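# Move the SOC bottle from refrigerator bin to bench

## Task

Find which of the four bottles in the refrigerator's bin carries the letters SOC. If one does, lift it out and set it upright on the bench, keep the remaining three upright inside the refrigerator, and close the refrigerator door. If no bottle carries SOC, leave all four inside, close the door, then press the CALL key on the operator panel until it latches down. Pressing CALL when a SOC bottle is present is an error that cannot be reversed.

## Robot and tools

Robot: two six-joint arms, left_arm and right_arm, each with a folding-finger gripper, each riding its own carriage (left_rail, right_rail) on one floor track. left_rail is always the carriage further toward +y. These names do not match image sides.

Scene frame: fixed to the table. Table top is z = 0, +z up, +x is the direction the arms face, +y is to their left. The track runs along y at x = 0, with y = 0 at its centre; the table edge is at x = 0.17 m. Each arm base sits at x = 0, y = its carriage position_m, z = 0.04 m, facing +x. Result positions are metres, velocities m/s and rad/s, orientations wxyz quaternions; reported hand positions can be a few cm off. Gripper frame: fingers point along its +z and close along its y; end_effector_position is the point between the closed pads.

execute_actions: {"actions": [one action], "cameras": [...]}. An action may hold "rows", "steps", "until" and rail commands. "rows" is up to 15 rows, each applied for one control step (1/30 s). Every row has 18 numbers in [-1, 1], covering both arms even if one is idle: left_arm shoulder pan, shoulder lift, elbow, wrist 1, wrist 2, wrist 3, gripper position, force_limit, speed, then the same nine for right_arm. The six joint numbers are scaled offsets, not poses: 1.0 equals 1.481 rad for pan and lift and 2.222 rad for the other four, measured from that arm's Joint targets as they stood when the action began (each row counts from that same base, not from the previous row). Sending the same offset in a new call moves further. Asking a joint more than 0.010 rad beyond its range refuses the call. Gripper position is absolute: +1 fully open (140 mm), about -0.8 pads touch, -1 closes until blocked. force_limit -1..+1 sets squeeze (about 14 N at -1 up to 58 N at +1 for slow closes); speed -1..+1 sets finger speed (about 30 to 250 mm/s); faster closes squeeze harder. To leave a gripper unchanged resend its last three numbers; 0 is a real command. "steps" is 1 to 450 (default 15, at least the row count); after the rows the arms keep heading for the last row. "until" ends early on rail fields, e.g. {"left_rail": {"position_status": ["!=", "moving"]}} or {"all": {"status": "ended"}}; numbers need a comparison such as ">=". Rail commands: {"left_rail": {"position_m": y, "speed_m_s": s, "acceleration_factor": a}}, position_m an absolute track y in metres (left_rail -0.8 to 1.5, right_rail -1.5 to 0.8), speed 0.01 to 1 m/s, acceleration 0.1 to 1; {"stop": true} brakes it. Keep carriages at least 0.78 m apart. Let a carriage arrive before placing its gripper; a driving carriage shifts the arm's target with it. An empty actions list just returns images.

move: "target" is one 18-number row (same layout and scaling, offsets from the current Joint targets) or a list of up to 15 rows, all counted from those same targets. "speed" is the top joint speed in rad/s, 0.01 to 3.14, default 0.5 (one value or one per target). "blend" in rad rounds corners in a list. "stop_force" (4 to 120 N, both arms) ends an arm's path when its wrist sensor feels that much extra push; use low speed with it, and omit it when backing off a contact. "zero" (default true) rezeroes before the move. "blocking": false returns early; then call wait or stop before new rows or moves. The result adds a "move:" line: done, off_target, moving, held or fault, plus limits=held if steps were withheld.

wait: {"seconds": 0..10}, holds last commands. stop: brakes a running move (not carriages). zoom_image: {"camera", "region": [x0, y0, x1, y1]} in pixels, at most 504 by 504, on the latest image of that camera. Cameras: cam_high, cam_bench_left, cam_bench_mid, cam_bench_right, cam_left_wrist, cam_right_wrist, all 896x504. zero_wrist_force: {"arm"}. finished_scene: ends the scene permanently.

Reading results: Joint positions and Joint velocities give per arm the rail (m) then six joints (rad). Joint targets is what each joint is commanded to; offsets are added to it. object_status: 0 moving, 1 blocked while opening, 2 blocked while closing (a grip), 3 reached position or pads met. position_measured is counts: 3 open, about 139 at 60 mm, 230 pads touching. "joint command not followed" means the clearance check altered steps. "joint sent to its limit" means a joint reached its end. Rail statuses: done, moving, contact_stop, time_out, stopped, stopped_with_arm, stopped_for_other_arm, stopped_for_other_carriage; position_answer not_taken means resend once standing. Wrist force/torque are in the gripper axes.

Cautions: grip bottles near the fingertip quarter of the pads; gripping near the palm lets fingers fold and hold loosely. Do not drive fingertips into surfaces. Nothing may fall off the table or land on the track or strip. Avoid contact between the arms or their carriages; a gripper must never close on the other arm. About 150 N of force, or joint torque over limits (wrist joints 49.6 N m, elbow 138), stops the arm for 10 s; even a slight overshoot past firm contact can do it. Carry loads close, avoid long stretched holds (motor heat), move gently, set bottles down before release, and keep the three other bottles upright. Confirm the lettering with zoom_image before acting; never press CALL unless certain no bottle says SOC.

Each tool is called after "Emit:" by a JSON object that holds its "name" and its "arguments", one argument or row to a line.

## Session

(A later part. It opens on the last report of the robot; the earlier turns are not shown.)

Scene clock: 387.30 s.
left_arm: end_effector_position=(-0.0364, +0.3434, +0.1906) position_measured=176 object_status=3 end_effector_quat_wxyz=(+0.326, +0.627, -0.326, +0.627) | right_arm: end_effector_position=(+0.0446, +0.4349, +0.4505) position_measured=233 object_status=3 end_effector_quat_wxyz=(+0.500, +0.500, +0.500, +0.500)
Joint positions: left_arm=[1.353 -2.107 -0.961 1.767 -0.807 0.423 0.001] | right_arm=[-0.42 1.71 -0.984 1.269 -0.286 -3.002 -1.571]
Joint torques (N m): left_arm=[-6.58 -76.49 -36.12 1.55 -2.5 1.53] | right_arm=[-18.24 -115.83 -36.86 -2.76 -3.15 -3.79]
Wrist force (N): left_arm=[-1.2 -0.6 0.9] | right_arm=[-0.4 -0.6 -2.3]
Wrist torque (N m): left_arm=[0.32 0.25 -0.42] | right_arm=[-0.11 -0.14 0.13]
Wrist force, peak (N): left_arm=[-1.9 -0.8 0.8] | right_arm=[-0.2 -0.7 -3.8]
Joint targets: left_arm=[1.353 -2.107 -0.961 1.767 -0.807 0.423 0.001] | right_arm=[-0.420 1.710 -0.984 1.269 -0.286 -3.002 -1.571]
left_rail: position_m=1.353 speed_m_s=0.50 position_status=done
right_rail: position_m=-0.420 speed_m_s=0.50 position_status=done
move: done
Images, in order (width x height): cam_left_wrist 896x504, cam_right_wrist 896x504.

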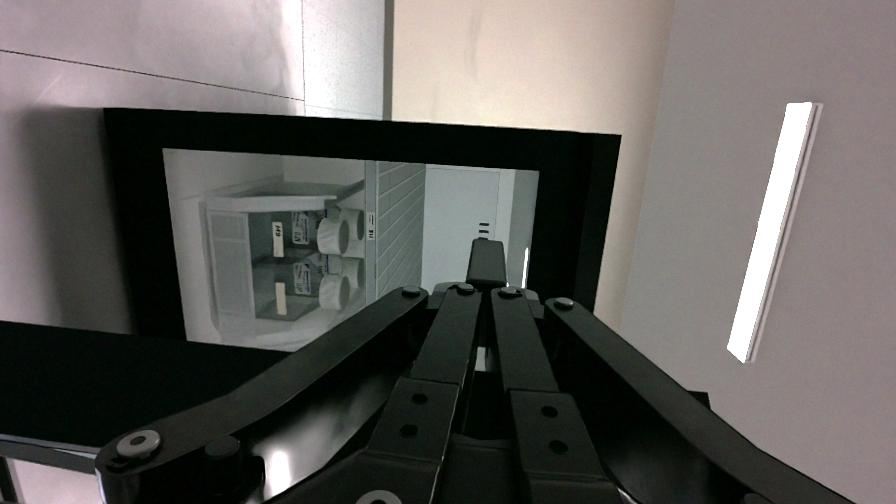

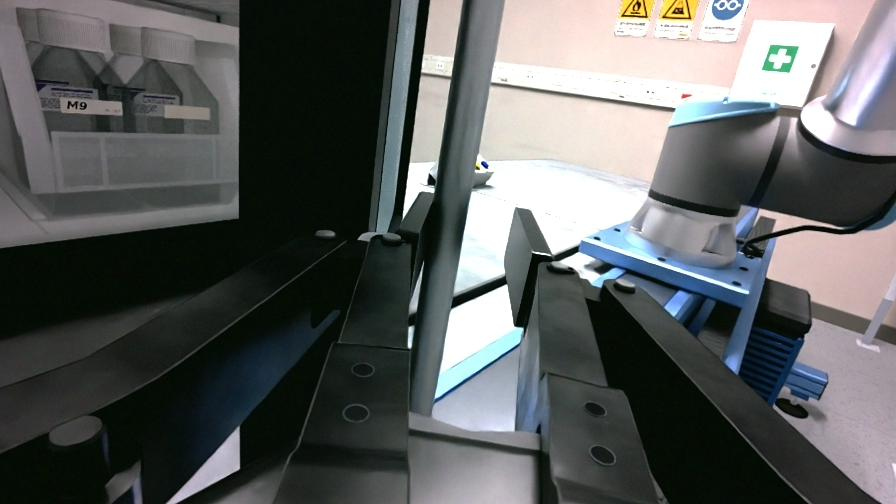

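Emit:
{"name": "move", "arguments": {
  "target": [0,0,0,0,0,0,-0.37,-0.5,0,0.0053,-0.0229,0.0245,-0.0088,0.0034,0,-1,-0.5,0],
  "speed": 0.05,
  "stop_force": 15,
  "cameras": ["cam_left_wrist", "cam_right_wrist"]
}}

Scene clock: 394.60 s.
left_arm: end_effector_position=(-0.0364, +0.3434, +0.1906) position_measured=176 object_status=3 end_effector_quat_wxyz=(+0.326, +0.627, -0.326, +0.627) | right_arm: end_effector_position=(+0.0418, +0.4181, +0.4506) position_measured=233 object_status=3 end_effector_quat_wxyz=(+0.500, +0.500, +0.500, +0.500)
Joint positions: left_arm=[1.353 -2.107 -0.961 1.767 -0.807 0.423 0.001] | right_arm=[-0.42 1.716 -1.009 1.309 -0.3 -2.996 -1.571]
Joint torques (N m): left_arm=[-7.43 -76.84 -36.22 1.72 -2.36 1.2] | right_arm=[-17.75 -81.78 -51.44 3.71 -2.94 -3.39]
Wrist force (N): left_arm=[-1.2 0.2 0.5] | right_arm=[1.1 -0.2 -2.0]
Wrist torque (N m): left_arm=[0.32 0.22 -0.42] | right_arm=[-0.05 -0.35 0.15]
Wrist force, peak (N): left_arm=[-1.8 -0.9 0.9] | right_arm=[25.8 -0.1 -22.1]
Joint targets: left_arm=[1.353 -2.107 -0.961 1.767 -0.807 0.423 0.001] | right_arm=[-0.420 1.716 -1.009 1.309 -0.300 -2.996 -1.571]
left_rail: position_m=1.353 speed_m_s=0.50 position_status=done
right_rail: position_m=-0.420 speed_m_s=0.50 position_status=done
move: contact (right_arm); right_arm: the elbow is farthest, 0.014 rad from its target
Images, in order (width x height): cam_left_wrist 896x504, cam_right_wrist 896x504.

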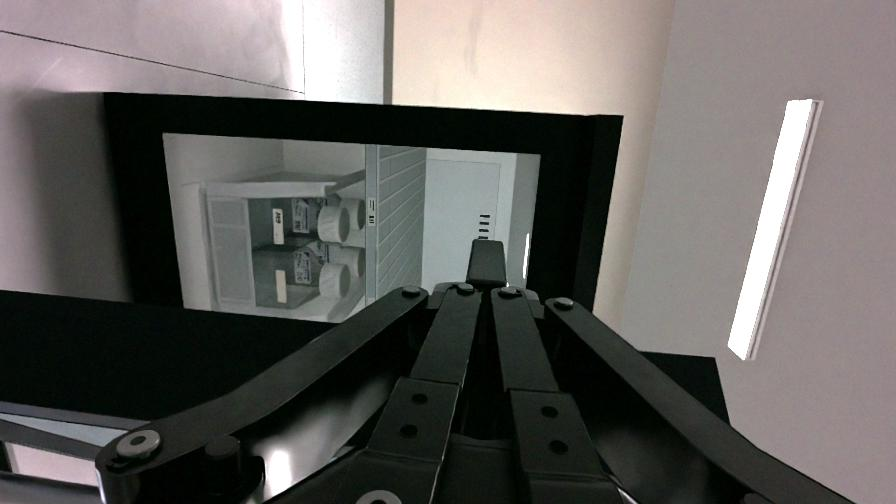

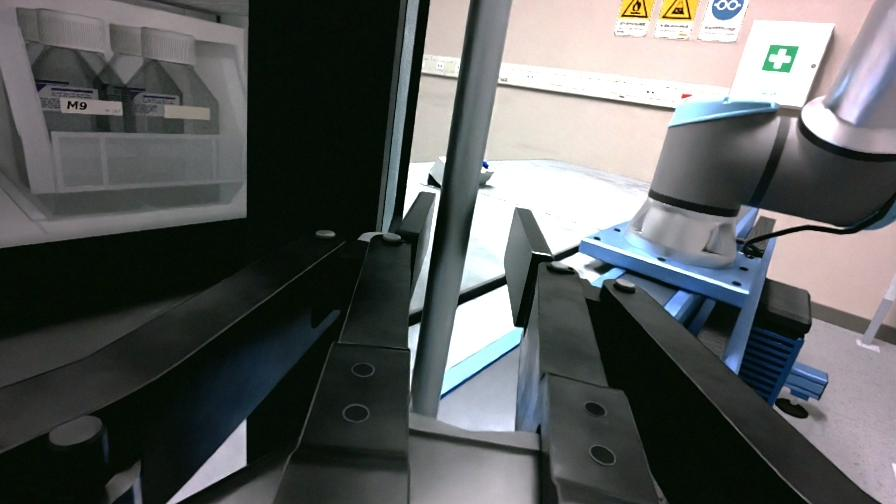

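Emit:
{"name": "move", "arguments": {
  "target": [-0.1172,-0.0557,0.0701,-0.0325,-0.0778,0,-0.37,-0.5,0,0,0,0,0,0,0,-1,-0.5,0],
  "speed": 0.12,
  "stop_force": 40,
  "cameras": ["cam_left_wrist", "cam_right_wrist"]
}}

Scene clock: 400.63 s.
left_arm: end_effector_position=(-0.1111, +0.4504, +0.1898) position_measured=176 object_status=3 end_effector_quat_wxyz=(+0.326, +0.627, -0.327, +0.627) | right_arm: end_effector_position=(+0.0418, +0.4181, +0.4506) position_measured=233 object_status=3 end_effector_quat_wxyz=(+0.500, +0.500, +0.500, +0.500)
Joint positions: left_arm=[1.353 -2.281 -1.043 1.923 -0.879 0.25 0.001] | right_arm=[-0.42 1.716 -1.009 1.309 -0.3 -2.996 -1.571]
Joint torques (N m): left_arm=[-10.09 -100.66 -21.33 -4.14 -3.01 1.58] | right_arm=[-19 -81.23 -51.71 3.76 -2.61 -3.72]
Wrist force (N): left_arm=[-1.4 0.0 0.6] | right_arm=[0.9 -0.1 -2.0]
Wrist torque (N m): left_arm=[0.27 0.28 -0.41] | right_arm=[-0.04 -0.30 0.15]
Wrist force, peak (N): left_arm=[-1.6 -0.2 1.3] | right_arm=[1.1 -0.3 -2.3]
Joint targets: left_arm=[1.353 -2.281 -1.043 1.923 -0.879 0.250 0.001] | right_arm=[-0.420 1.716 -1.009 1.309 -0.300 -2.996 -1.571]
left_rail: position_m=1.353 speed_m_s=0.50 position_status=done
right_rail: position_m=-0.420 speed_m_s=0.50 position_status=done
move: done
Images, in order (width x height): cam_left_wrist 896x504, cam_right_wrist 896x504.

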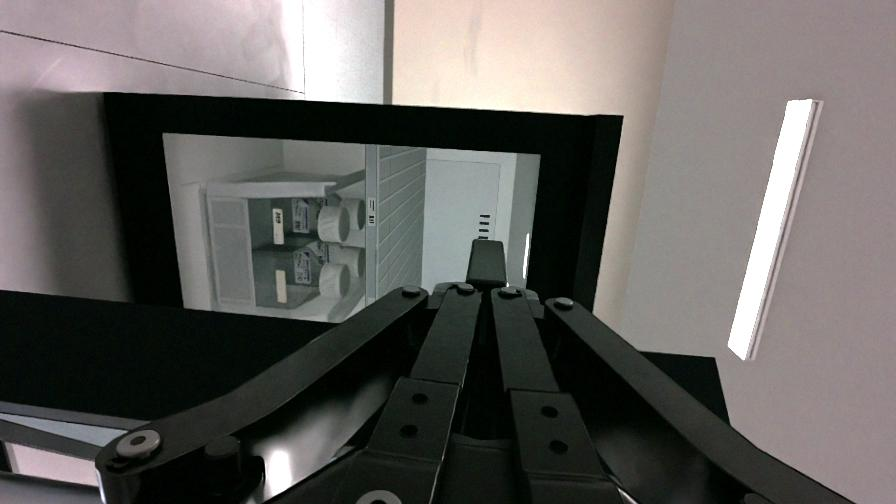

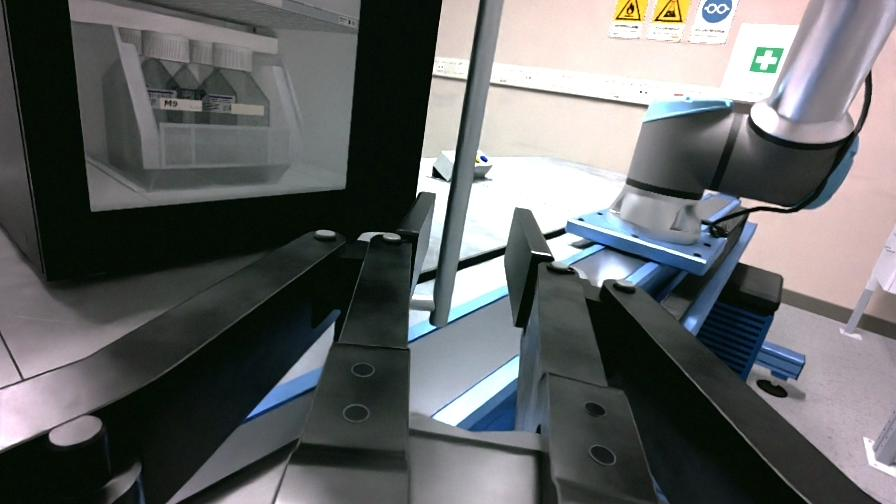

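Emit:
{"name": "move", "arguments": {
  "target": [
    [0,0,0,0,0,0,-0.37,-0.5,0,0.0548,-0.0294,0.0312,-0.0116,0.0363,0,-1,-0.5,0],
    [0,0,0,0,0,0,-0.37,-0.5,0,0.1074,-0.0650,0.0676,-0.0243,0.0714,0,-1,-0.5,0],
    [0,0,0,0,0,0,-0.37,-0.5,0,0.1584,-0.1066,0.1089,-0.0378,0.1054,0,-1,-0.5,0]
  ],
  "speed": 0.08,
  "blend": [0.02,0.02,0],
  "stop_force": 40,
  "cameras": ["cam_left_wrist", "cam_right_wrist"]
}}

Scene clock: 408.80 s.
left_arm: end_effector_position=(-0.1111, +0.4504, +0.1898) position_measured=176 object_status=3 end_effector_quat_wxyz=(+0.326, +0.627, -0.327, +0.627) | right_arm: end_effector_position=(-0.1071, +0.2313, +0.4502) position_measured=233 object_status=3 end_effector_quat_wxyz=(+0.500, +0.500, +0.500, +0.500)
Joint positions: left_arm=[1.353 -2.281 -1.043 1.923 -0.879 0.25 0.001] | right_arm=[-0.42 1.951 -1.167 1.551 -0.384 -2.762 -1.571]
Joint torques (N m): left_arm=[-8.07 -100.89 -22.16 -4.37 -2.94 1.02] | right_arm=[17.02 -96.92 -34.12 -1.87 2.88 -3.66]
Wrist force (N): left_arm=[-1.3 0.1 0.7] | right_arm=[0.9 -0.7 -2.6]
Wrist torque (N m): left_arm=[0.29 0.25 -0.42] | right_arm=[-0.26 -0.29 0.09]
Wrist force, peak (N): left_arm=[-1.9 0.1 0.6] | right_arm=[3.4 0.7 -2.6]
Joint targets: left_arm=[1.353 -2.281 -1.043 1.923 -0.879 0.250 0.001] | right_arm=[-0.420 1.951 -1.167 1.551 -0.384 -2.762 -1.571]
left_rail: position_m=1.353 speed_m_s=0.50 position_status=done
right_rail: position_m=-0.420 speed_m_s=0.50 position_status=done
move: done
Images, in order (width x height): cam_left_wrist 896x504, cam_right_wrist 896x504.

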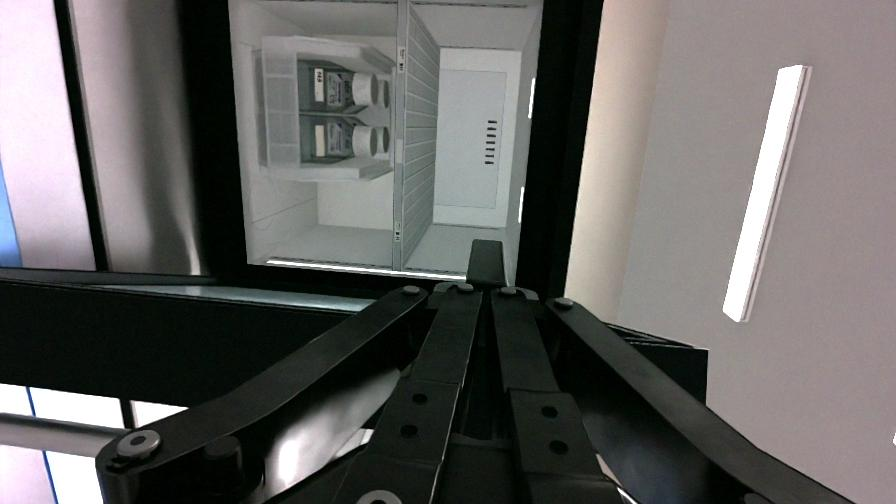

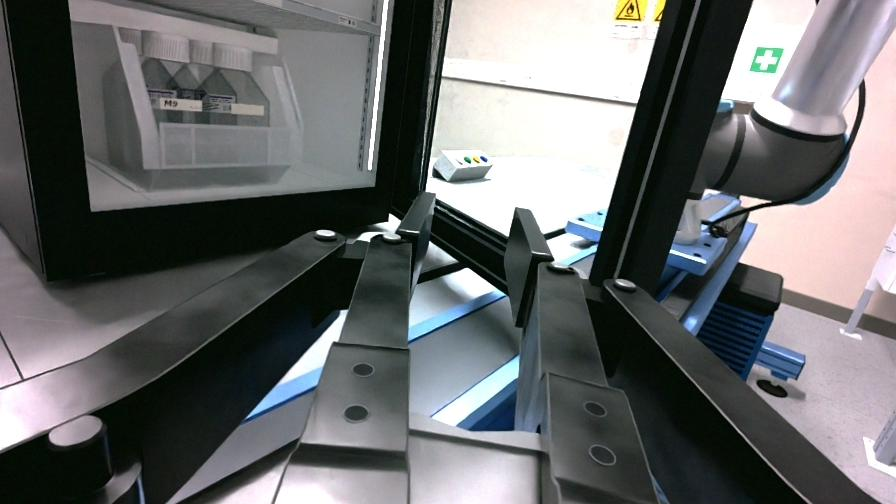

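Emit:
{"name": "move", "arguments": {
  "target": [
    [0,0,0,0,0,0,-0.37,-0.5,0,0.0483,-0.0475,0.0449,-0.0132,0.0324,0,-1,-0.5,0],
    [0,0,0,0,0,0,-0.37,-0.5,0,0.0945,-0.1008,0.0926,-0.0254,0.0632,0,-1,-0.5,0],
    [0,0,0,0,0,0,-0.37,-0.5,0,0.1355,-0.1589,0.1410,-0.0351,0.0905,0,-1,-0.5,0]
  ],
  "speed": 0.1,
  "blend": [0.02,0.02,0],
  "stop_force": 40,
  "cameras": ["cam_left_wrist", "cam_right_wrist"]
}}

Scene clock: 415.83 s.
left_arm: end_effector_position=(-0.1111, +0.4504, +0.1898) position_measured=176 object_status=3 end_effector_quat_wxyz=(+0.326, +0.627, -0.327, +0.627) | right_arm: end_effector_position=(-0.1421, -0.0018, +0.4502) position_measured=233 object_status=3 end_effector_quat_wxyz=(+0.500, +0.500, +0.500, +0.500)
Joint positions: left_arm=[1.353 -2.281 -1.043 1.923 -0.879 0.25 0.001] | right_arm=[-0.42 2.152 -1.402 1.864 -0.462 -2.561 -1.571]
Joint torques (N m): left_arm=[-9.77 -99.36 -21.82 -4.25 -3.24 1.63] | right_arm=[17.18 -73.98 -32.23 -1.14 2.81 -3.85]
Wrist force (N): left_arm=[-1.9 -0.2 0.7] | right_arm=[0.4 -0.6 -2.7]
Wrist torque (N m): left_arm=[0.22 0.37 -0.41] | right_arm=[-0.20 -0.28 0.15]
Wrist force, peak (N): left_arm=[-2.1 -0.1 0.5] | right_arm=[2.4 -1.0 -3.1]
Joint targets: left_arm=[1.353 -2.281 -1.043 1.923 -0.879 0.250 0.001] | right_arm=[-0.420 2.152 -1.402 1.864 -0.462 -2.561 -1.571]
left_rail: position_m=1.353 speed_m_s=0.50 position_status=done
right_rail: position_m=-0.420 speed_m_s=0.50 position_status=done
move: done
Images, in order (width x height): cam_left_wrist 896x504, cam_right_wrist 896x504.

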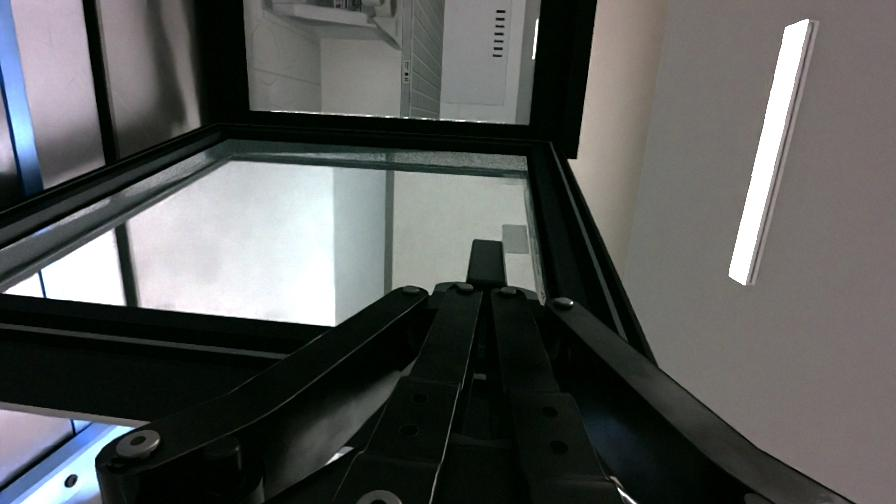

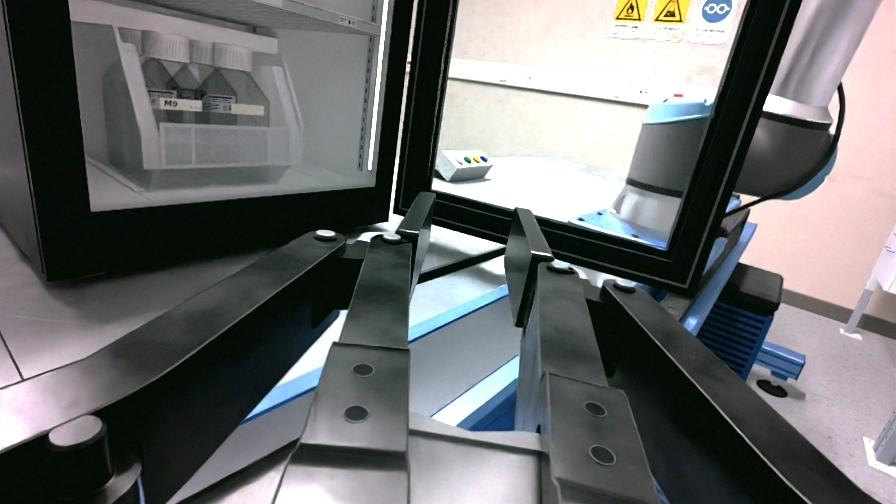

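Emit:
{"name": "move", "arguments": {
  "target": [-0.0134,-0.2221,0.0704,0.0772,-0.4411,0,1,-0.5,0,0,0,0,0,0,0,-1,-0.5,0],
  "speed": 0.6
}}

Emit:
{"name": "execute_actions", "arguments": {
  "actions": [
    {"left_rail": {"position_m": 0.86, "speed_m_s": 0.3, "acceleration_factor": 0.5}, "steps": 150, "until": {"left_rail": {"position_status": ["!=", "moving"]}}}
  ],
  "cameras": ["cam_right_wrist", "cam_left_wrist"]
}}

Emit:
{"name": "zoom_image", "arguments": {
  "camera": "cam_right_wrist",
  "region": [240, 60, 640, 360]
}}

Scene clock: 424.93 s.
left_arm: end_effector_position=(+0.1001, +0.8228, +0.3300) position_measured=3 object_status=3 end_effector_quat_wxyz=(+0.000, +0.707, +0.000, +0.707) | right_arm: end_effector_position=(-0.1421, -0.0018, +0.4502) position_measured=233 object_status=3 end_effector_quat_wxyz=(+0.500, +0.500, +0.500, +0.500)
Joint positions: left_arm=[1.353 -2.301 -1.372 2.08 -0.708 -0.729 0.001] | right_arm=[-0.42 2.152 -1.402 1.864 -0.462 -2.561 -1.571]
Joint torques (N m): left_arm=[-10.89 -70.54 -23.71 5.55 -3.07 0.55] | right_arm=[16.27 -73.03 -32.98 -1.04 2.93 -3.83]
Wrist force (N): left_arm=[-1.4 -0.1 0.1] | right_arm=[0.5 -0.5 -2.8]
Wrist torque (N m): left_arm=[0.24 0.33 -0.42] | right_arm=[-0.19 -0.28 0.15]
Wrist force, peak (N): left_arm=[-2.5 1.2 0.8] | right_arm=[0.6 -0.6 -3.2]
Joint targets: left_arm=[1.353 -2.301 -1.372 2.080 -0.708 -0.730 0.001] | right_arm=[-0.420 2.152 -1.402 1.864 -0.462 -2.561 -1.571]
left_rail: position_m=1.353 speed_m_s=0.50 position_status=done
right_rail: position_m=-0.420 speed_m_s=0.50 position_status=done
move: done

Scene clock: 427.37 s.
left_arm: end_effector_position=(+0.1001, +0.3300, +0.3300) position_measured=3 object_status=3 end_effector_quat_wxyz=(+0.000, +0.707, +0.000, +0.707) | right_arm: end_effector_position=(-0.1421, -0.0018, +0.4502) position_measured=233 object_status=3 end_effector_quat_wxyz=(+0.500, +0.500, +0.500, +0.500)
Joint positions: left_arm=[0.86 -2.301 -1.372 2.08 -0.708 -0.73 0.001] | right_arm=[-0.42 2.152 -1.402 1.864 -0.462 -2.561 -1.571]
Joint torques (N m): left_arm=[-1.73 -69.07 -34.98 4.02 -2.2 1.04] | right_arm=[16.36 -71.56 -32.65 -1.01 2.74 -3.68]
Wrist force (N): left_arm=[-1.4 -0.1 0.3] | right_arm=[0.6 -0.5 -2.8]
Wrist torque (N m): left_arm=[0.23 0.32 -0.42] | right_arm=[-0.19 -0.31 0.15]
Wrist force, peak (N): left_arm=[-1.7 -1.9 0.5] | right_arm=[0.8 -0.7 -3.2]
Joint targets: left_arm=[0.860 -2.301 -1.372 2.080 -0.708 -0.730 0.001] | right_arm=[-0.420 2.152 -1.402 1.864 -0.462 -2.561 -1.571]
Tool commands: left_gripper/position=+1.0 left_gripper/force_limit=-0.5 left_gripper/speed=+0.0 right_gripper/position=-1.0 right_gripper/force_limit=-0.5 right_gripper/speed=+0.0
left_rail: position_m=0.860 speed_m_s=0.30 position_status=done
right_rail: position_m=-0.420 speed_m_s=0.50 position_status=done
Images, in order (width x height): cam_left_wrist 896x504, cam_right_wrist 896x504.

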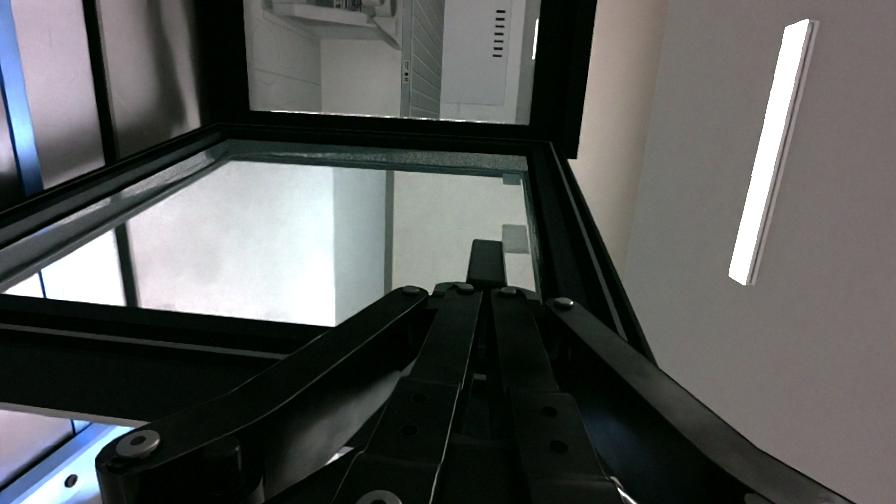

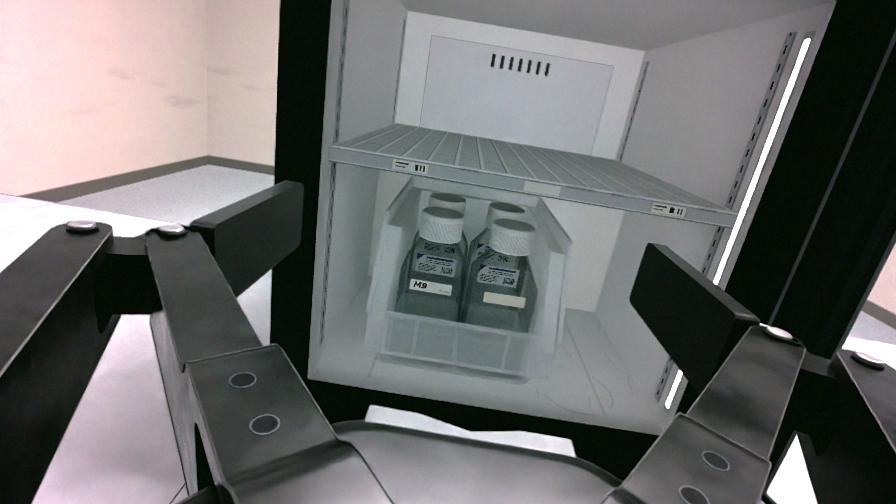

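Scaled by 1.260 from the camera's 896x504 image, which has a finer 1280x720 frame.

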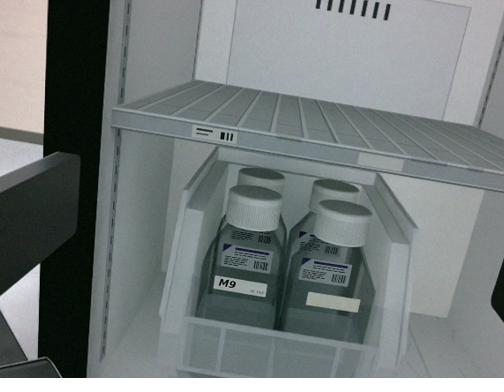

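Emit:
{"name": "zoom_image", "arguments": {
  "camera": "cam_right_wrist",
  "region": [360, 180, 600, 380]
}}

Scaled by 2.100 from the camera's 896x504 image, which has a finer 1280x720 frame.

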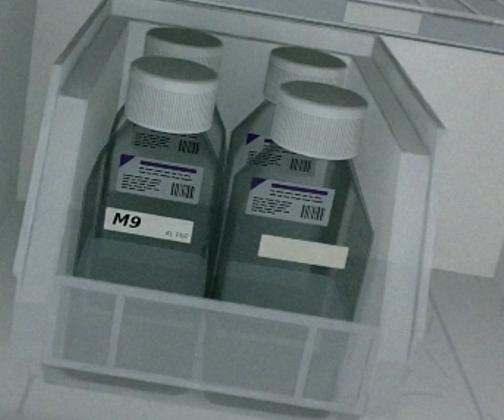

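Emit:
{"name": "move", "arguments": {
  "target": [0,0.1029,0.0284,-0.0970,0,0,1,-0.5,0,0,0,0,0,0,0,-1,-0.5,0],
  "speed": 0.4,
  "cameras": ["cam_right_wrist"]
}}

Emit:
{"name": "zoom_image", "arguments": {
  "camera": "cam_right_wrist",
  "region": [360, 80, 600, 280]
}}

Scene clock: 447.47 s.
left_arm: end_effector_position=(+0.0999, +0.3297, +0.2206) position_measured=3 object_status=3 end_effector_quat_wxyz=(+0.000, +0.707, +0.000, +0.707) | right_arm: end_effector_position=(-0.1421, -0.0018, +0.4502) position_measured=233 object_status=3 end_effector_quat_wxyz=(+0.500, +0.500, +0.500, +0.500)
Joint positions: left_arm=[0.86 -2.301 -1.22 2.143 -0.923 -0.73 0.001] | right_arm=[-0.42 2.152 -1.402 1.864 -0.462 -2.561 -1.571]
Joint torques (N m): left_arm=[5.91 -48.52 -17.26 -1.77 -1.79 1.02] | right_arm=[16.7 -70.15 -33.15 -1.01 2.7 -3.49]
Wrist force (N): left_arm=[-1.2 0.2 0.0] | right_arm=[0.7 -0.6 -2.7]
Wrist torque (N m): left_arm=[0.30 0.29 -0.42] | right_arm=[-0.20 -0.33 0.15]
Wrist force, peak (N): left_arm=[-3.3 0.1 0.5] | right_arm=[0.6 -1.0 -3.1]
Joint targets: left_arm=[0.860 -2.301 -1.220 2.143 -0.923 -0.730 0.001] | right_arm=[-0.420 2.152 -1.402 1.864 -0.462 -2.561 -1.571]
left_rail: position_m=0.860 speed_m_s=0.30 position_status=done
right_rail: position_m=-0.420 speed_m_s=0.50 position_status=done
move: done
Images, in order (width x height): cam_right_wrist 896x504.

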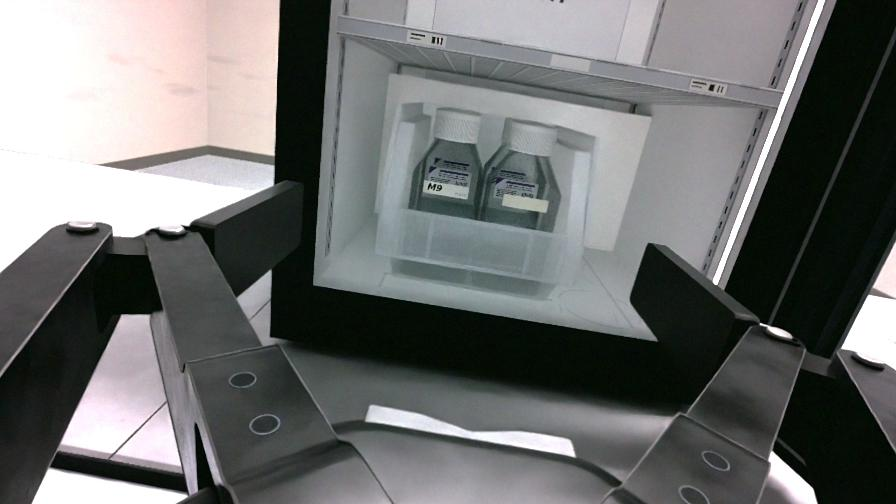

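Scaled by 2.100 from the camera's 896x504 image, which has a finer 1280x720 frame.

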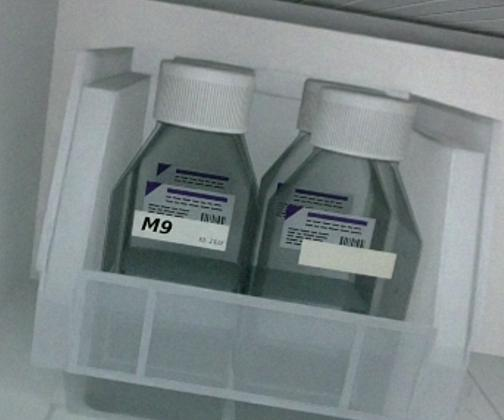

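Emit:
{"name": "move", "arguments": {
  "target": [0.0755,-0.4663,0.0865,-0.0806,-0.0045,0.2408,1,-0.5,0,0,0,0,0,0,0,-1,-0.5,0],
  "speed": 0.5
}}

Emit:
{"name": "execute_actions", "arguments": {
  "actions": [
    {"left_rail": {"position_m": 0.70, "speed_m_s": 0.15}, "steps": 150, "until": {"left_rail": {"position_status": ["!=", "moving"]}}}
  ],
  "cameras": ["cam_right_wrist", "cam_bench_left", "cam_high"]
}}

Emit:
{"name": "zoom_image", "arguments": {
  "camera": "cam_right_wrist",
  "region": [300, 60, 660, 320]
}}

Scene clock: 502.63 s.
left_arm: end_effector_position=(+0.2234, +0.4397, +0.3257) position_measured=3 object_status=3 end_effector_quat_wxyz=(+0.000, +0.843, +0.000, +0.537) | right_arm: end_effector_position=(-0.1421, -0.0018, +0.4502) position_measured=233 object_status=3 end_effector_quat_wxyz=(+0.500, +0.500, +0.500, +0.500)
Joint positions: left_arm=[0.86 -2.189 -1.91 2.335 -1.102 -0.74 0.535] | right_arm=[-0.42 2.152 -1.402 1.864 -0.462 -2.561 -1.571]
Joint torques (N m): left_arm=[12.47 -31.27 -34.36 -4.95 -1.6 2.38] | right_arm=[17.56 -71 -33.77 -1 2.76 -3.52]
Wrist force (N): left_arm=[-0.6 -0.2 -0.1] | right_arm=[0.4 -0.6 -2.8]
Wrist torque (N m): left_arm=[0.10 0.07 -0.39] | right_arm=[-0.19 -0.26 0.15]
Wrist force, peak (N): left_arm=[-3.0 0.3 -0.2] | right_arm=[0.7 -1.0 -3.3]
Joint targets: left_arm=[0.860 -2.189 -1.911 2.335 -1.103 -0.740 0.536] | right_arm=[-0.420 2.152 -1.402 1.864 -0.462 -2.561 -1.571]
left_rail: position_m=0.860 speed_m_s=0.30 position_status=done
right_rail: position_m=-0.420 speed_m_s=0.50 position_status=done
move: done

Scene clock: 504.23 s.
left_arm: end_effector_position=(+0.2235, +0.2797, +0.3257) position_measured=3 object_status=3 end_effector_quat_wxyz=(+0.000, +0.844, +0.000, +0.537) | right_arm: end_effector_position=(-0.1421, -0.0018, +0.4502) position_measured=233 object_status=3 end_effector_quat_wxyz=(+0.500, +0.500, +0.500, +0.500)
Joint positions: left_arm=[0.7 -2.189 -1.911 2.335 -1.103 -0.74 0.536] | right_arm=[-0.42 2.152 -1.402 1.864 -0.462 -2.561 -1.571]
Joint torques (N m): left_arm=[8.52 -34.55 -36.28 -3.36 0.24 2.2] | right_arm=[15.91 -68.79 -33.75 -1.09 2.91 -3.58]
Wrist force (N): left_arm=[-0.5 0.0 0.2] | right_arm=[0.7 -0.8 -2.7]
Wrist torque (N m): left_arm=[0.13 0.06 -0.38] | right_arm=[-0.25 -0.34 0.14]
Wrist force, peak (N): left_arm=[-0.4 -1.5 -0.1] | right_arm=[0.6 -0.8 -3.1]
Joint targets: left_arm=[0.700 -2.189 -1.911 2.335 -1.103 -0.740 0.536] | right_arm=[-0.420 2.152 -1.402 1.864 -0.462 -2.561 -1.571]
Tool commands: left_gripper/position=+1.0 left_gripper/force_limit=-0.5 left_gripper/speed=+0.0 right_gripper/position=-1.0 right_gripper/force_limit=-0.5 right_gripper/speed=+0.0
left_rail: position_m=0.700 speed_m_s=0.15 position_status=done
right_rail: position_m=-0.420 speed_m_s=0.50 position_status=done
Images, in order (width x height): cam_high 896x504, cam_bench_left 896x504, cam_right_wrist 896x504.

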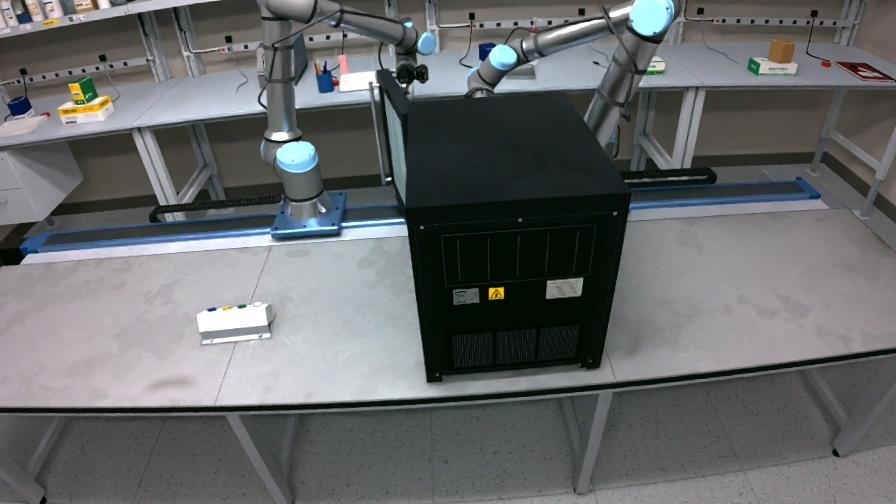

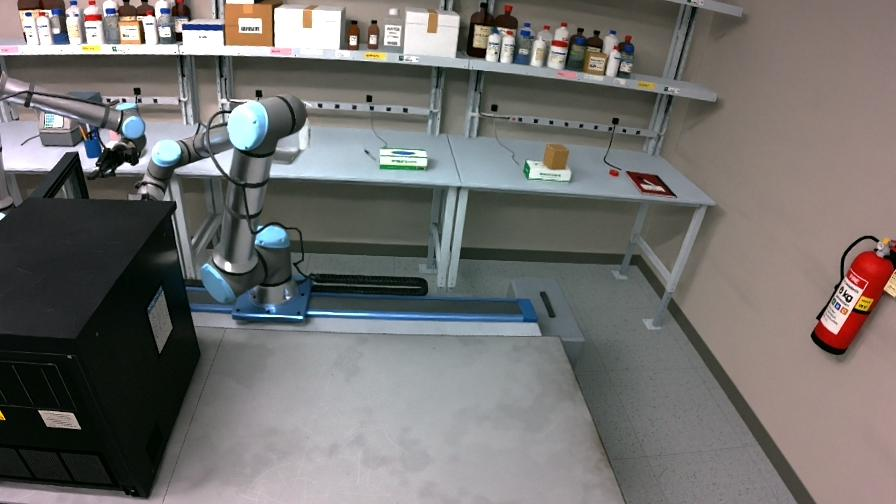

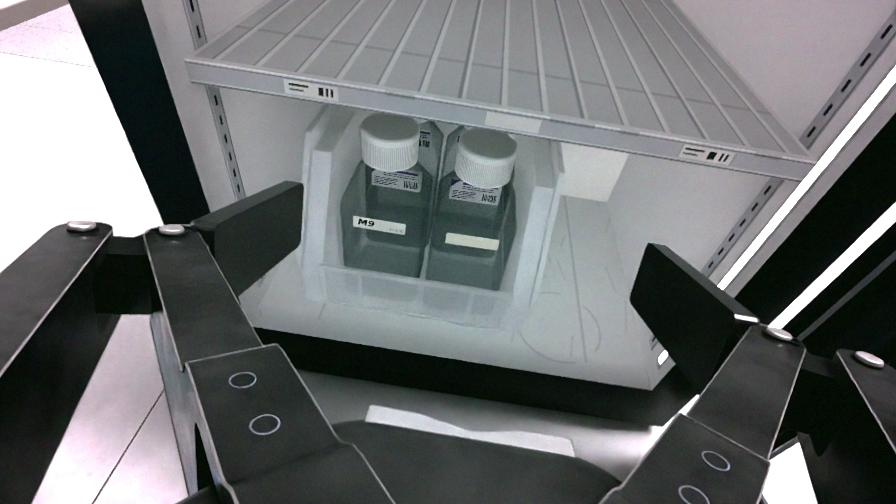

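Scaled by 1.400 from the camera's 896x504 image, which has a finer 1280x720 frame.

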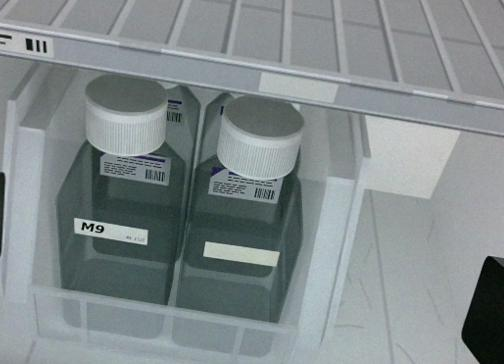

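Emit:
{"name": "move", "arguments": {
  "target": [0.1675,0.0138,0.0522,-0.1659,0.0790,0.1313,0.0,-0.5,0,0,0,0,0,0,0,-1,-0.5,0],
  "speed": 0.3,
  "cameras": ["cam_right_wrist"]
}}

Emit:
{"name": "zoom_image", "arguments": {
  "camera": "cam_right_wrist",
  "region": [300, 60, 660, 320]
}}

Scene clock: 515.60 s.
left_arm: end_effector_position=(+0.3313, +0.2770, +0.2812) position_measured=129 object_status=3 end_effector_quat_wxyz=(+0.000, +0.843, +0.000, +0.537) | right_arm: end_effector_position=(-0.1421, -0.0018, +0.4502) position_measured=233 object_status=3 end_effector_quat_wxyz=(+0.500, +0.500, +0.500, +0.500)
Joint positions: left_arm=[0.7 -1.941 -1.89 2.451 -1.471 -0.564 0.827] | right_arm=[-0.42 2.152 -1.402 1.864 -0.462 -2.561 -1.571]
Joint torques (N m): left_arm=[15.79 3.08 -32.71 -6.3 5.19 2.04] | right_arm=[17.9 -69.11 -34.43 -1.03 2.9 -3.34]
Wrist force (N): left_arm=[-0.4 0.1 0.0] | right_arm=[0.6 -0.5 -2.9]
Wrist torque (N m): left_arm=[0.15 -0.01 -0.40] | right_arm=[-0.18 -0.30 0.15]
Wrist force, peak (N): left_arm=[-0.6 -0.1 -1.0] | right_arm=[0.7 -0.7 -3.2]
Joint targets: left_arm=[0.700 -1.941 -1.890 2.451 -1.471 -0.564 0.827] | right_arm=[-0.420 2.152 -1.402 1.864 -0.462 -2.561 -1.571]
left_rail: position_m=0.700 speed_m_s=0.15 position_status=done
right_rail: position_m=-0.420 speed_m_s=0.50 position_status=done
move: done
Images, in order (width x height): cam_right_wrist 896x504.

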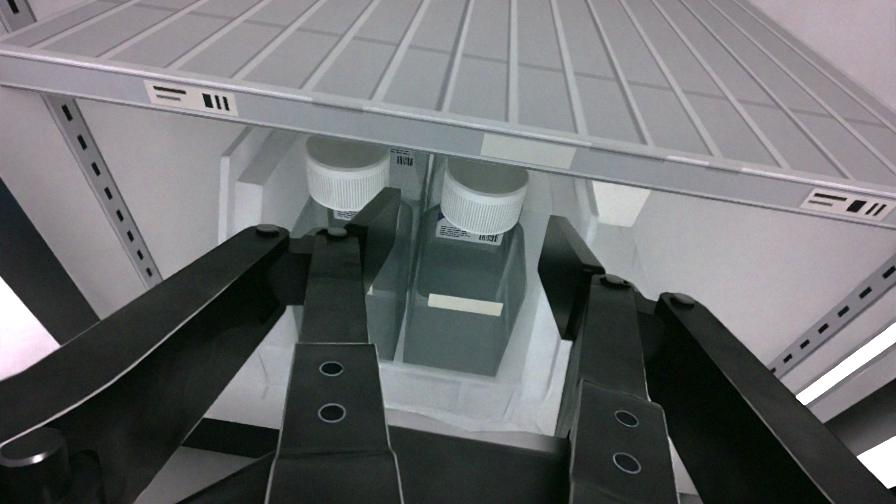

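Scaled by 1.400 from the camera's 896x504 image, which has a finer 1280x720 frame.

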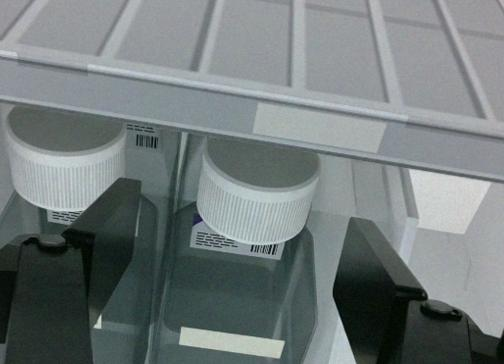

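Emit:
{"name": "execute_actions", "arguments": {
  "actions": [
    {"left_rail": {"position_m": 0.6945, "speed_m_s": 0.05}, "steps": 60, "until": {"left_rail": {"position_status": ["!=", "moving"]}}}
  ]
}}

Emit:
{"name": "move", "arguments": {
  "target": [0.0614,0.0187,0.0171,-0.0868,0.0229,0.0665,0.0,-0.5,0,0,0,0,0,0,0,-1,-0.5,0],
  "speed": 0.15,
  "stop_force": 12,
  "cameras": ["cam_right_wrist"]
}}

Emit:
{"name": "zoom_image", "arguments": {
  "camera": "cam_right_wrist",
  "region": [300, 60, 660, 320]
}}

Scene clock: 525.20 s.
left_arm: end_effector_position=(+0.3314, +0.2715, +0.2811) position_measured=129 object_status=3 end_effector_quat_wxyz=(+0.000, +0.843, +0.000, +0.537) | right_arm: end_effector_position=(-0.1421, -0.0018, +0.4502) position_measured=233 object_status=3 end_effector_quat_wxyz=(+0.500, +0.500, +0.500, +0.500)
Joint positions: left_arm=[0.695 -1.941 -1.89 2.451 -1.471 -0.564 0.827] | right_arm=[-0.42 2.152 -1.402 1.864 -0.462 -2.561 -1.571]
Joint torques (N m): left_arm=[3.81 -2.78 -40.95 -5.84 4.57 2.16] | right_arm=[16.06 -67.55 -33.62 -1.03 2.83 -3.47]
Wrist force (N): left_arm=[-0.4 -0.3 0.0] | right_arm=[0.7 -0.7 -2.7]
Wrist torque (N m): left_arm=[0.05 -0.03 -0.39] | right_arm=[-0.21 -0.34 0.15]
Wrist force, peak (N): left_arm=[-0.4 -1.7 0.4] | right_arm=[0.9 -0.8 -3.1]
Joint targets: left_arm=[0.694 -1.941 -1.890 2.451 -1.471 -0.564 0.827] | right_arm=[-0.420 2.152 -1.402 1.864 -0.462 -2.561 -1.571]
Tool commands: left_gripper/position=+0.0 left_gripper/force_limit=-0.5 left_gripper/speed=+0.0 right_gripper/position=-1.0 right_gripper/force_limit=-0.5 right_gripper/speed=+0.0
left_rail: position_m=0.695 position_m_goal=0.694 speed_m_s=0.05 position_status=done
right_rail: position_m=-0.420 speed_m_s=0.50 position_status=done

Scene clock: 527.63 s.
left_arm: end_effector_position=(+0.3686, +0.2716, +0.2675) position_measured=129 object_status=3 end_effector_quat_wxyz=(+0.000, +0.843, +0.000, +0.537) | right_arm: end_effector_position=(-0.1421, -0.0018, +0.4502) position_measured=233 object_status=3 end_effector_quat_wxyz=(+0.500, +0.500, +0.500, +0.500)
Joint positions: left_arm=[0.694 -1.85 -1.863 2.489 -1.664 -0.513 0.975] | right_arm=[-0.42 2.152 -1.402 1.864 -0.462 -2.561 -1.571]
Joint torques (N m): left_arm=[12.17 0.18 -31.99 -6.52 5.18 2.41] | right_arm=[15.43 -68.49 -34.79 -1.1 2.82 -3.12]
Wrist force (N): left_arm=[-0.4 0.2 0.0] | right_arm=[0.7 -0.7 -2.8]
Wrist torque (N m): left_arm=[0.18 -0.02 -0.39] | right_arm=[-0.22 -0.34 0.15]
Wrist force, peak (N): left_arm=[-0.9 0.0 -0.1] | right_arm=[0.5 -0.8 -3.2]
Joint targets: left_arm=[0.694 -1.850 -1.863 2.489 -1.664 -0.513 0.975] | right_arm=[-0.420 2.152 -1.402 1.864 -0.462 -2.561 -1.571]
left_rail: position_m=0.694 speed_m_s=0.05 position_status=done
right_rail: position_m=-0.420 speed_m_s=0.50 position_status=done
move: done
Images, in order (width x height): cam_right_wrist 896x504.

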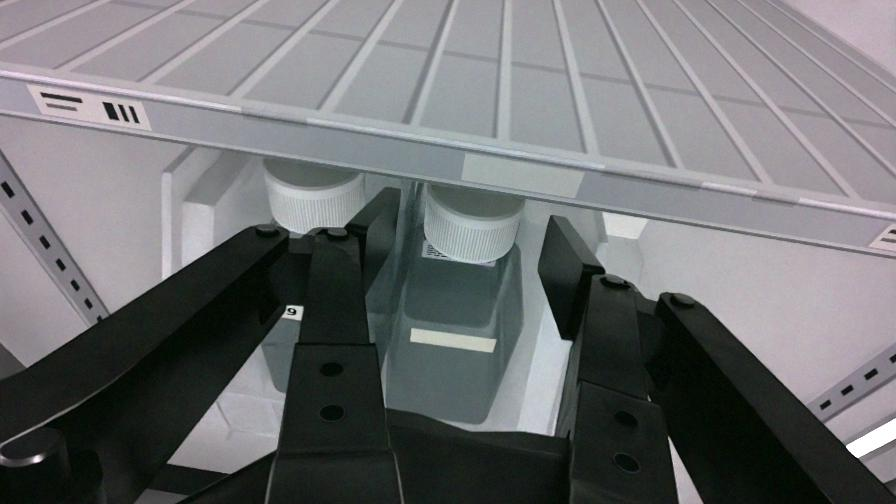

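Scaled by 1.400 from the camera's 896x504 image, which has a finer 1280x720 frame.

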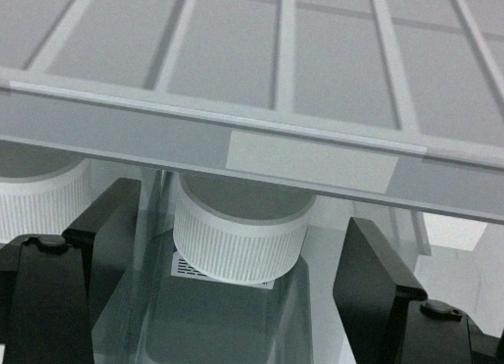

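Emit:
{"name": "execute_actions", "arguments": {
  "actions": [
    {"left_rail": {"position_m": 0.693, "speed_m_s": 0.05}, "steps": 60, "until": {"left_rail": {"position_status": ["!=", "moving"]}}}
  ]
}}

Emit:
{"name": "move", "arguments": {
  "target": [0.0591,0.0368,0.0170,-0.1067,0.0176,0.0744,0.0,-0.5,0,0,0,0,0,0,0,-1,-0.5,0],
  "speed": 0.12,
  "stop_force": 12,
  "cameras": ["cam_right_wrist"]
}}

Emit:
{"name": "zoom_image", "arguments": {
  "camera": "cam_right_wrist",
  "region": [300, 100, 660, 360]
}}

Scene clock: 531.83 s.
left_arm: end_effector_position=(+0.3686, +0.2702, +0.2675) position_measured=129 object_status=3 end_effector_quat_wxyz=(+0.000, +0.843, +0.000, +0.537) | right_arm: end_effector_position=(-0.1421, -0.0018, +0.4502) position_measured=233 object_status=3 end_effector_quat_wxyz=(+0.500, +0.500, +0.500, +0.500)
Joint positions: left_arm=[0.693 -1.85 -1.863 2.489 -1.664 -0.513 0.975] | right_arm=[-0.42 2.152 -1.402 1.864 -0.462 -2.561 -1.571]
Joint torques (N m): left_arm=[6.75 -3.36 -35.7 -6.3 4.99 2.4] | right_arm=[15.07 -68.18 -34.54 -1.39 2.68 -2.99]
Wrist force (N): left_arm=[-0.3 0.0 0.1] | right_arm=[0.6 -0.5 -2.7]
Wrist torque (N m): left_arm=[0.15 -0.05 -0.39] | right_arm=[-0.19 -0.30 0.14]
Wrist force, peak (N): left_arm=[-0.6 0.7 -0.1] | right_arm=[0.6 -0.9 -3.1]
Joint targets: left_arm=[0.693 -1.850 -1.863 2.489 -1.664 -0.513 0.975] | right_arm=[-0.420 2.152 -1.402 1.864 -0.462 -2.561 -1.571]
Tool commands: left_gripper/position=+0.0 left_gripper/force_limit=-0.5 left_gripper/speed=+0.0 right_gripper/position=-1.0 right_gripper/force_limit=-0.5 right_gripper/speed=+0.0
left_rail: position_m=0.693 speed_m_s=0.05 position_status=done
right_rail: position_m=-0.420 speed_m_s=0.50 position_status=done

Scene clock: 534.90 s.
left_arm: end_effector_position=(+0.4041, +0.2702, +0.2506) position_measured=129 object_status=3 end_effector_quat_wxyz=(+0.000, +0.843, +0.000, +0.537) | right_arm: end_effector_position=(-0.1421, -0.0018, +0.4502) position_measured=233 object_status=3 end_effector_quat_wxyz=(+0.500, +0.500, +0.500, +0.500)
Joint positions: left_arm=[0.693 -1.762 -1.808 2.527 -1.901 -0.474 1.14] | right_arm=[-0.42 2.152 -1.402 1.864 -0.462 -2.561 -1.571]
Joint torques (N m): left_arm=[13.64 -3.46 -29.1 -7.46 5.77 1.79] | right_arm=[16.24 -66.22 -34.87 -0.96 2.96 -3.37]
Wrist force (N): left_arm=[-0.3 -0.9 -2.4] | right_arm=[0.6 -0.5 -2.7]
Wrist torque (N m): left_arm=[0.04 -0.10 -0.35] | right_arm=[-0.18 -0.30 0.14]
Wrist force, peak (N): left_arm=[0.0 -3.5 -2.6] | right_arm=[0.6 -0.7 -3.2]
Joint targets: left_arm=[0.693 -1.762 -1.808 2.527 -1.901 -0.474 1.140] | right_arm=[-0.420 2.152 -1.402 1.864 -0.462 -2.561 -1.571]
left_rail: position_m=0.693 speed_m_s=0.05 position_status=done
right_rail: position_m=-0.420 speed_m_s=0.50 position_status=done
move: done
Images, in order (width x height): cam_right_wrist 896x504.

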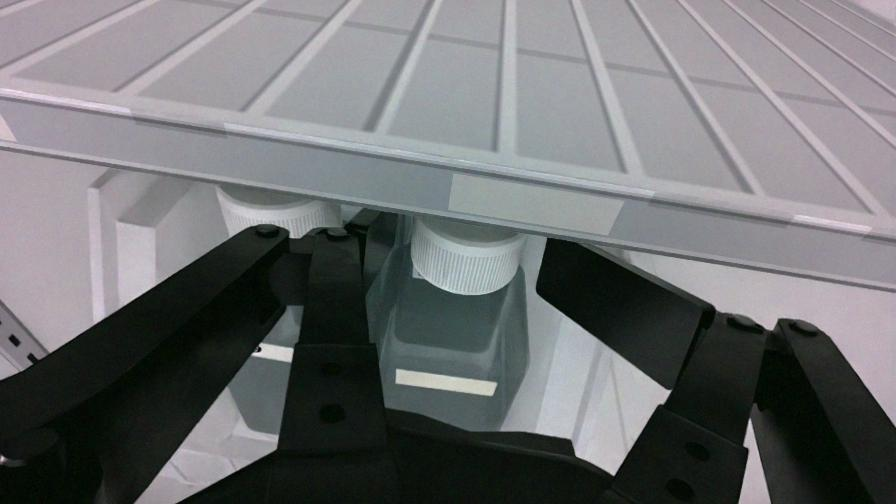

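Scaled by 1.400 from the camera's 896x504 image, which has a finer 1280x720 frame.

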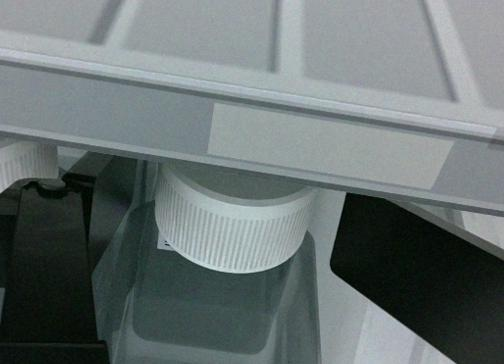

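Emit:
{"name": "move", "arguments": {
  "target": [-0.0591,-0.0368,-0.0170,0.1067,-0.0176,-0.0744,0.0,-0.5,0,0,0,0,0,0,0,-1,-0.5,0],
  "speed": 0.12,
  "cameras": ["cam_right_wrist"]
}}

Emit:
{"name": "zoom_image", "arguments": {
  "camera": "cam_right_wrist",
  "region": [400, 150, 660, 360]
}}

Scene clock: 552.00 s.
left_arm: end_effector_position=(+0.3687, +0.2701, +0.2675) position_measured=129 object_status=3 end_effector_quat_wxyz=(+0.000, +0.843, +0.000, +0.537) | right_arm: end_effector_position=(-0.1421, -0.0018, +0.4502) position_measured=233 object_status=3 end_effector_quat_wxyz=(+0.500, +0.500, +0.500, +0.500)
Joint positions: left_arm=[0.693 -1.85 -1.863 2.489 -1.664 -0.513 0.975] | right_arm=[-0.42 2.152 -1.402 1.864 -0.462 -2.561 -1.571]
Joint torques (N m): left_arm=[-9.04 -41.07 -46.28 -0.28 -0.13 -2.9] | right_arm=[14.2 -65.9 -35.4 -1.18 3 -3.07]
Wrist force (N): left_arm=[-0.6 0.2 0.2] | right_arm=[0.4 -0.4 -2.9]
Wrist torque (N m): left_arm=[0.17 0.03 -0.16] | right_arm=[-0.17 -0.27 0.15]
Wrist force, peak (N): left_arm=[6.7 -8.9 -2.1] | right_arm=[0.8 -0.7 -3.2]
Joint targets: left_arm=[0.693 -1.850 -1.863 2.489 -1.664 -0.513 0.975] | right_arm=[-0.420 2.152 -1.402 1.864 -0.462 -2.561 -1.571]
left_rail: position_m=0.693 speed_m_s=0.05 position_status=done
right_rail: position_m=-0.420 speed_m_s=0.50 position_status=done
move: done
Images, in order (width x height): cam_right_wrist 896x504.

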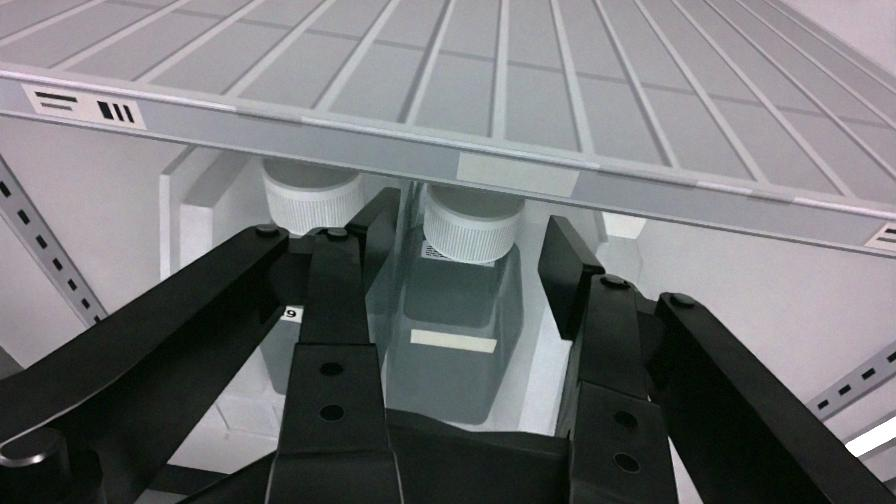

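Scaled by 1.938 from the camera's 896x504 image, which has a finer 1280x720 frame.

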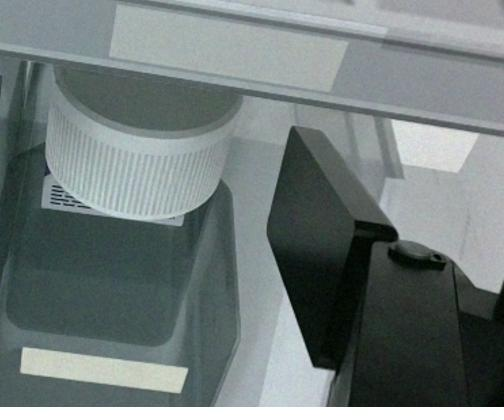

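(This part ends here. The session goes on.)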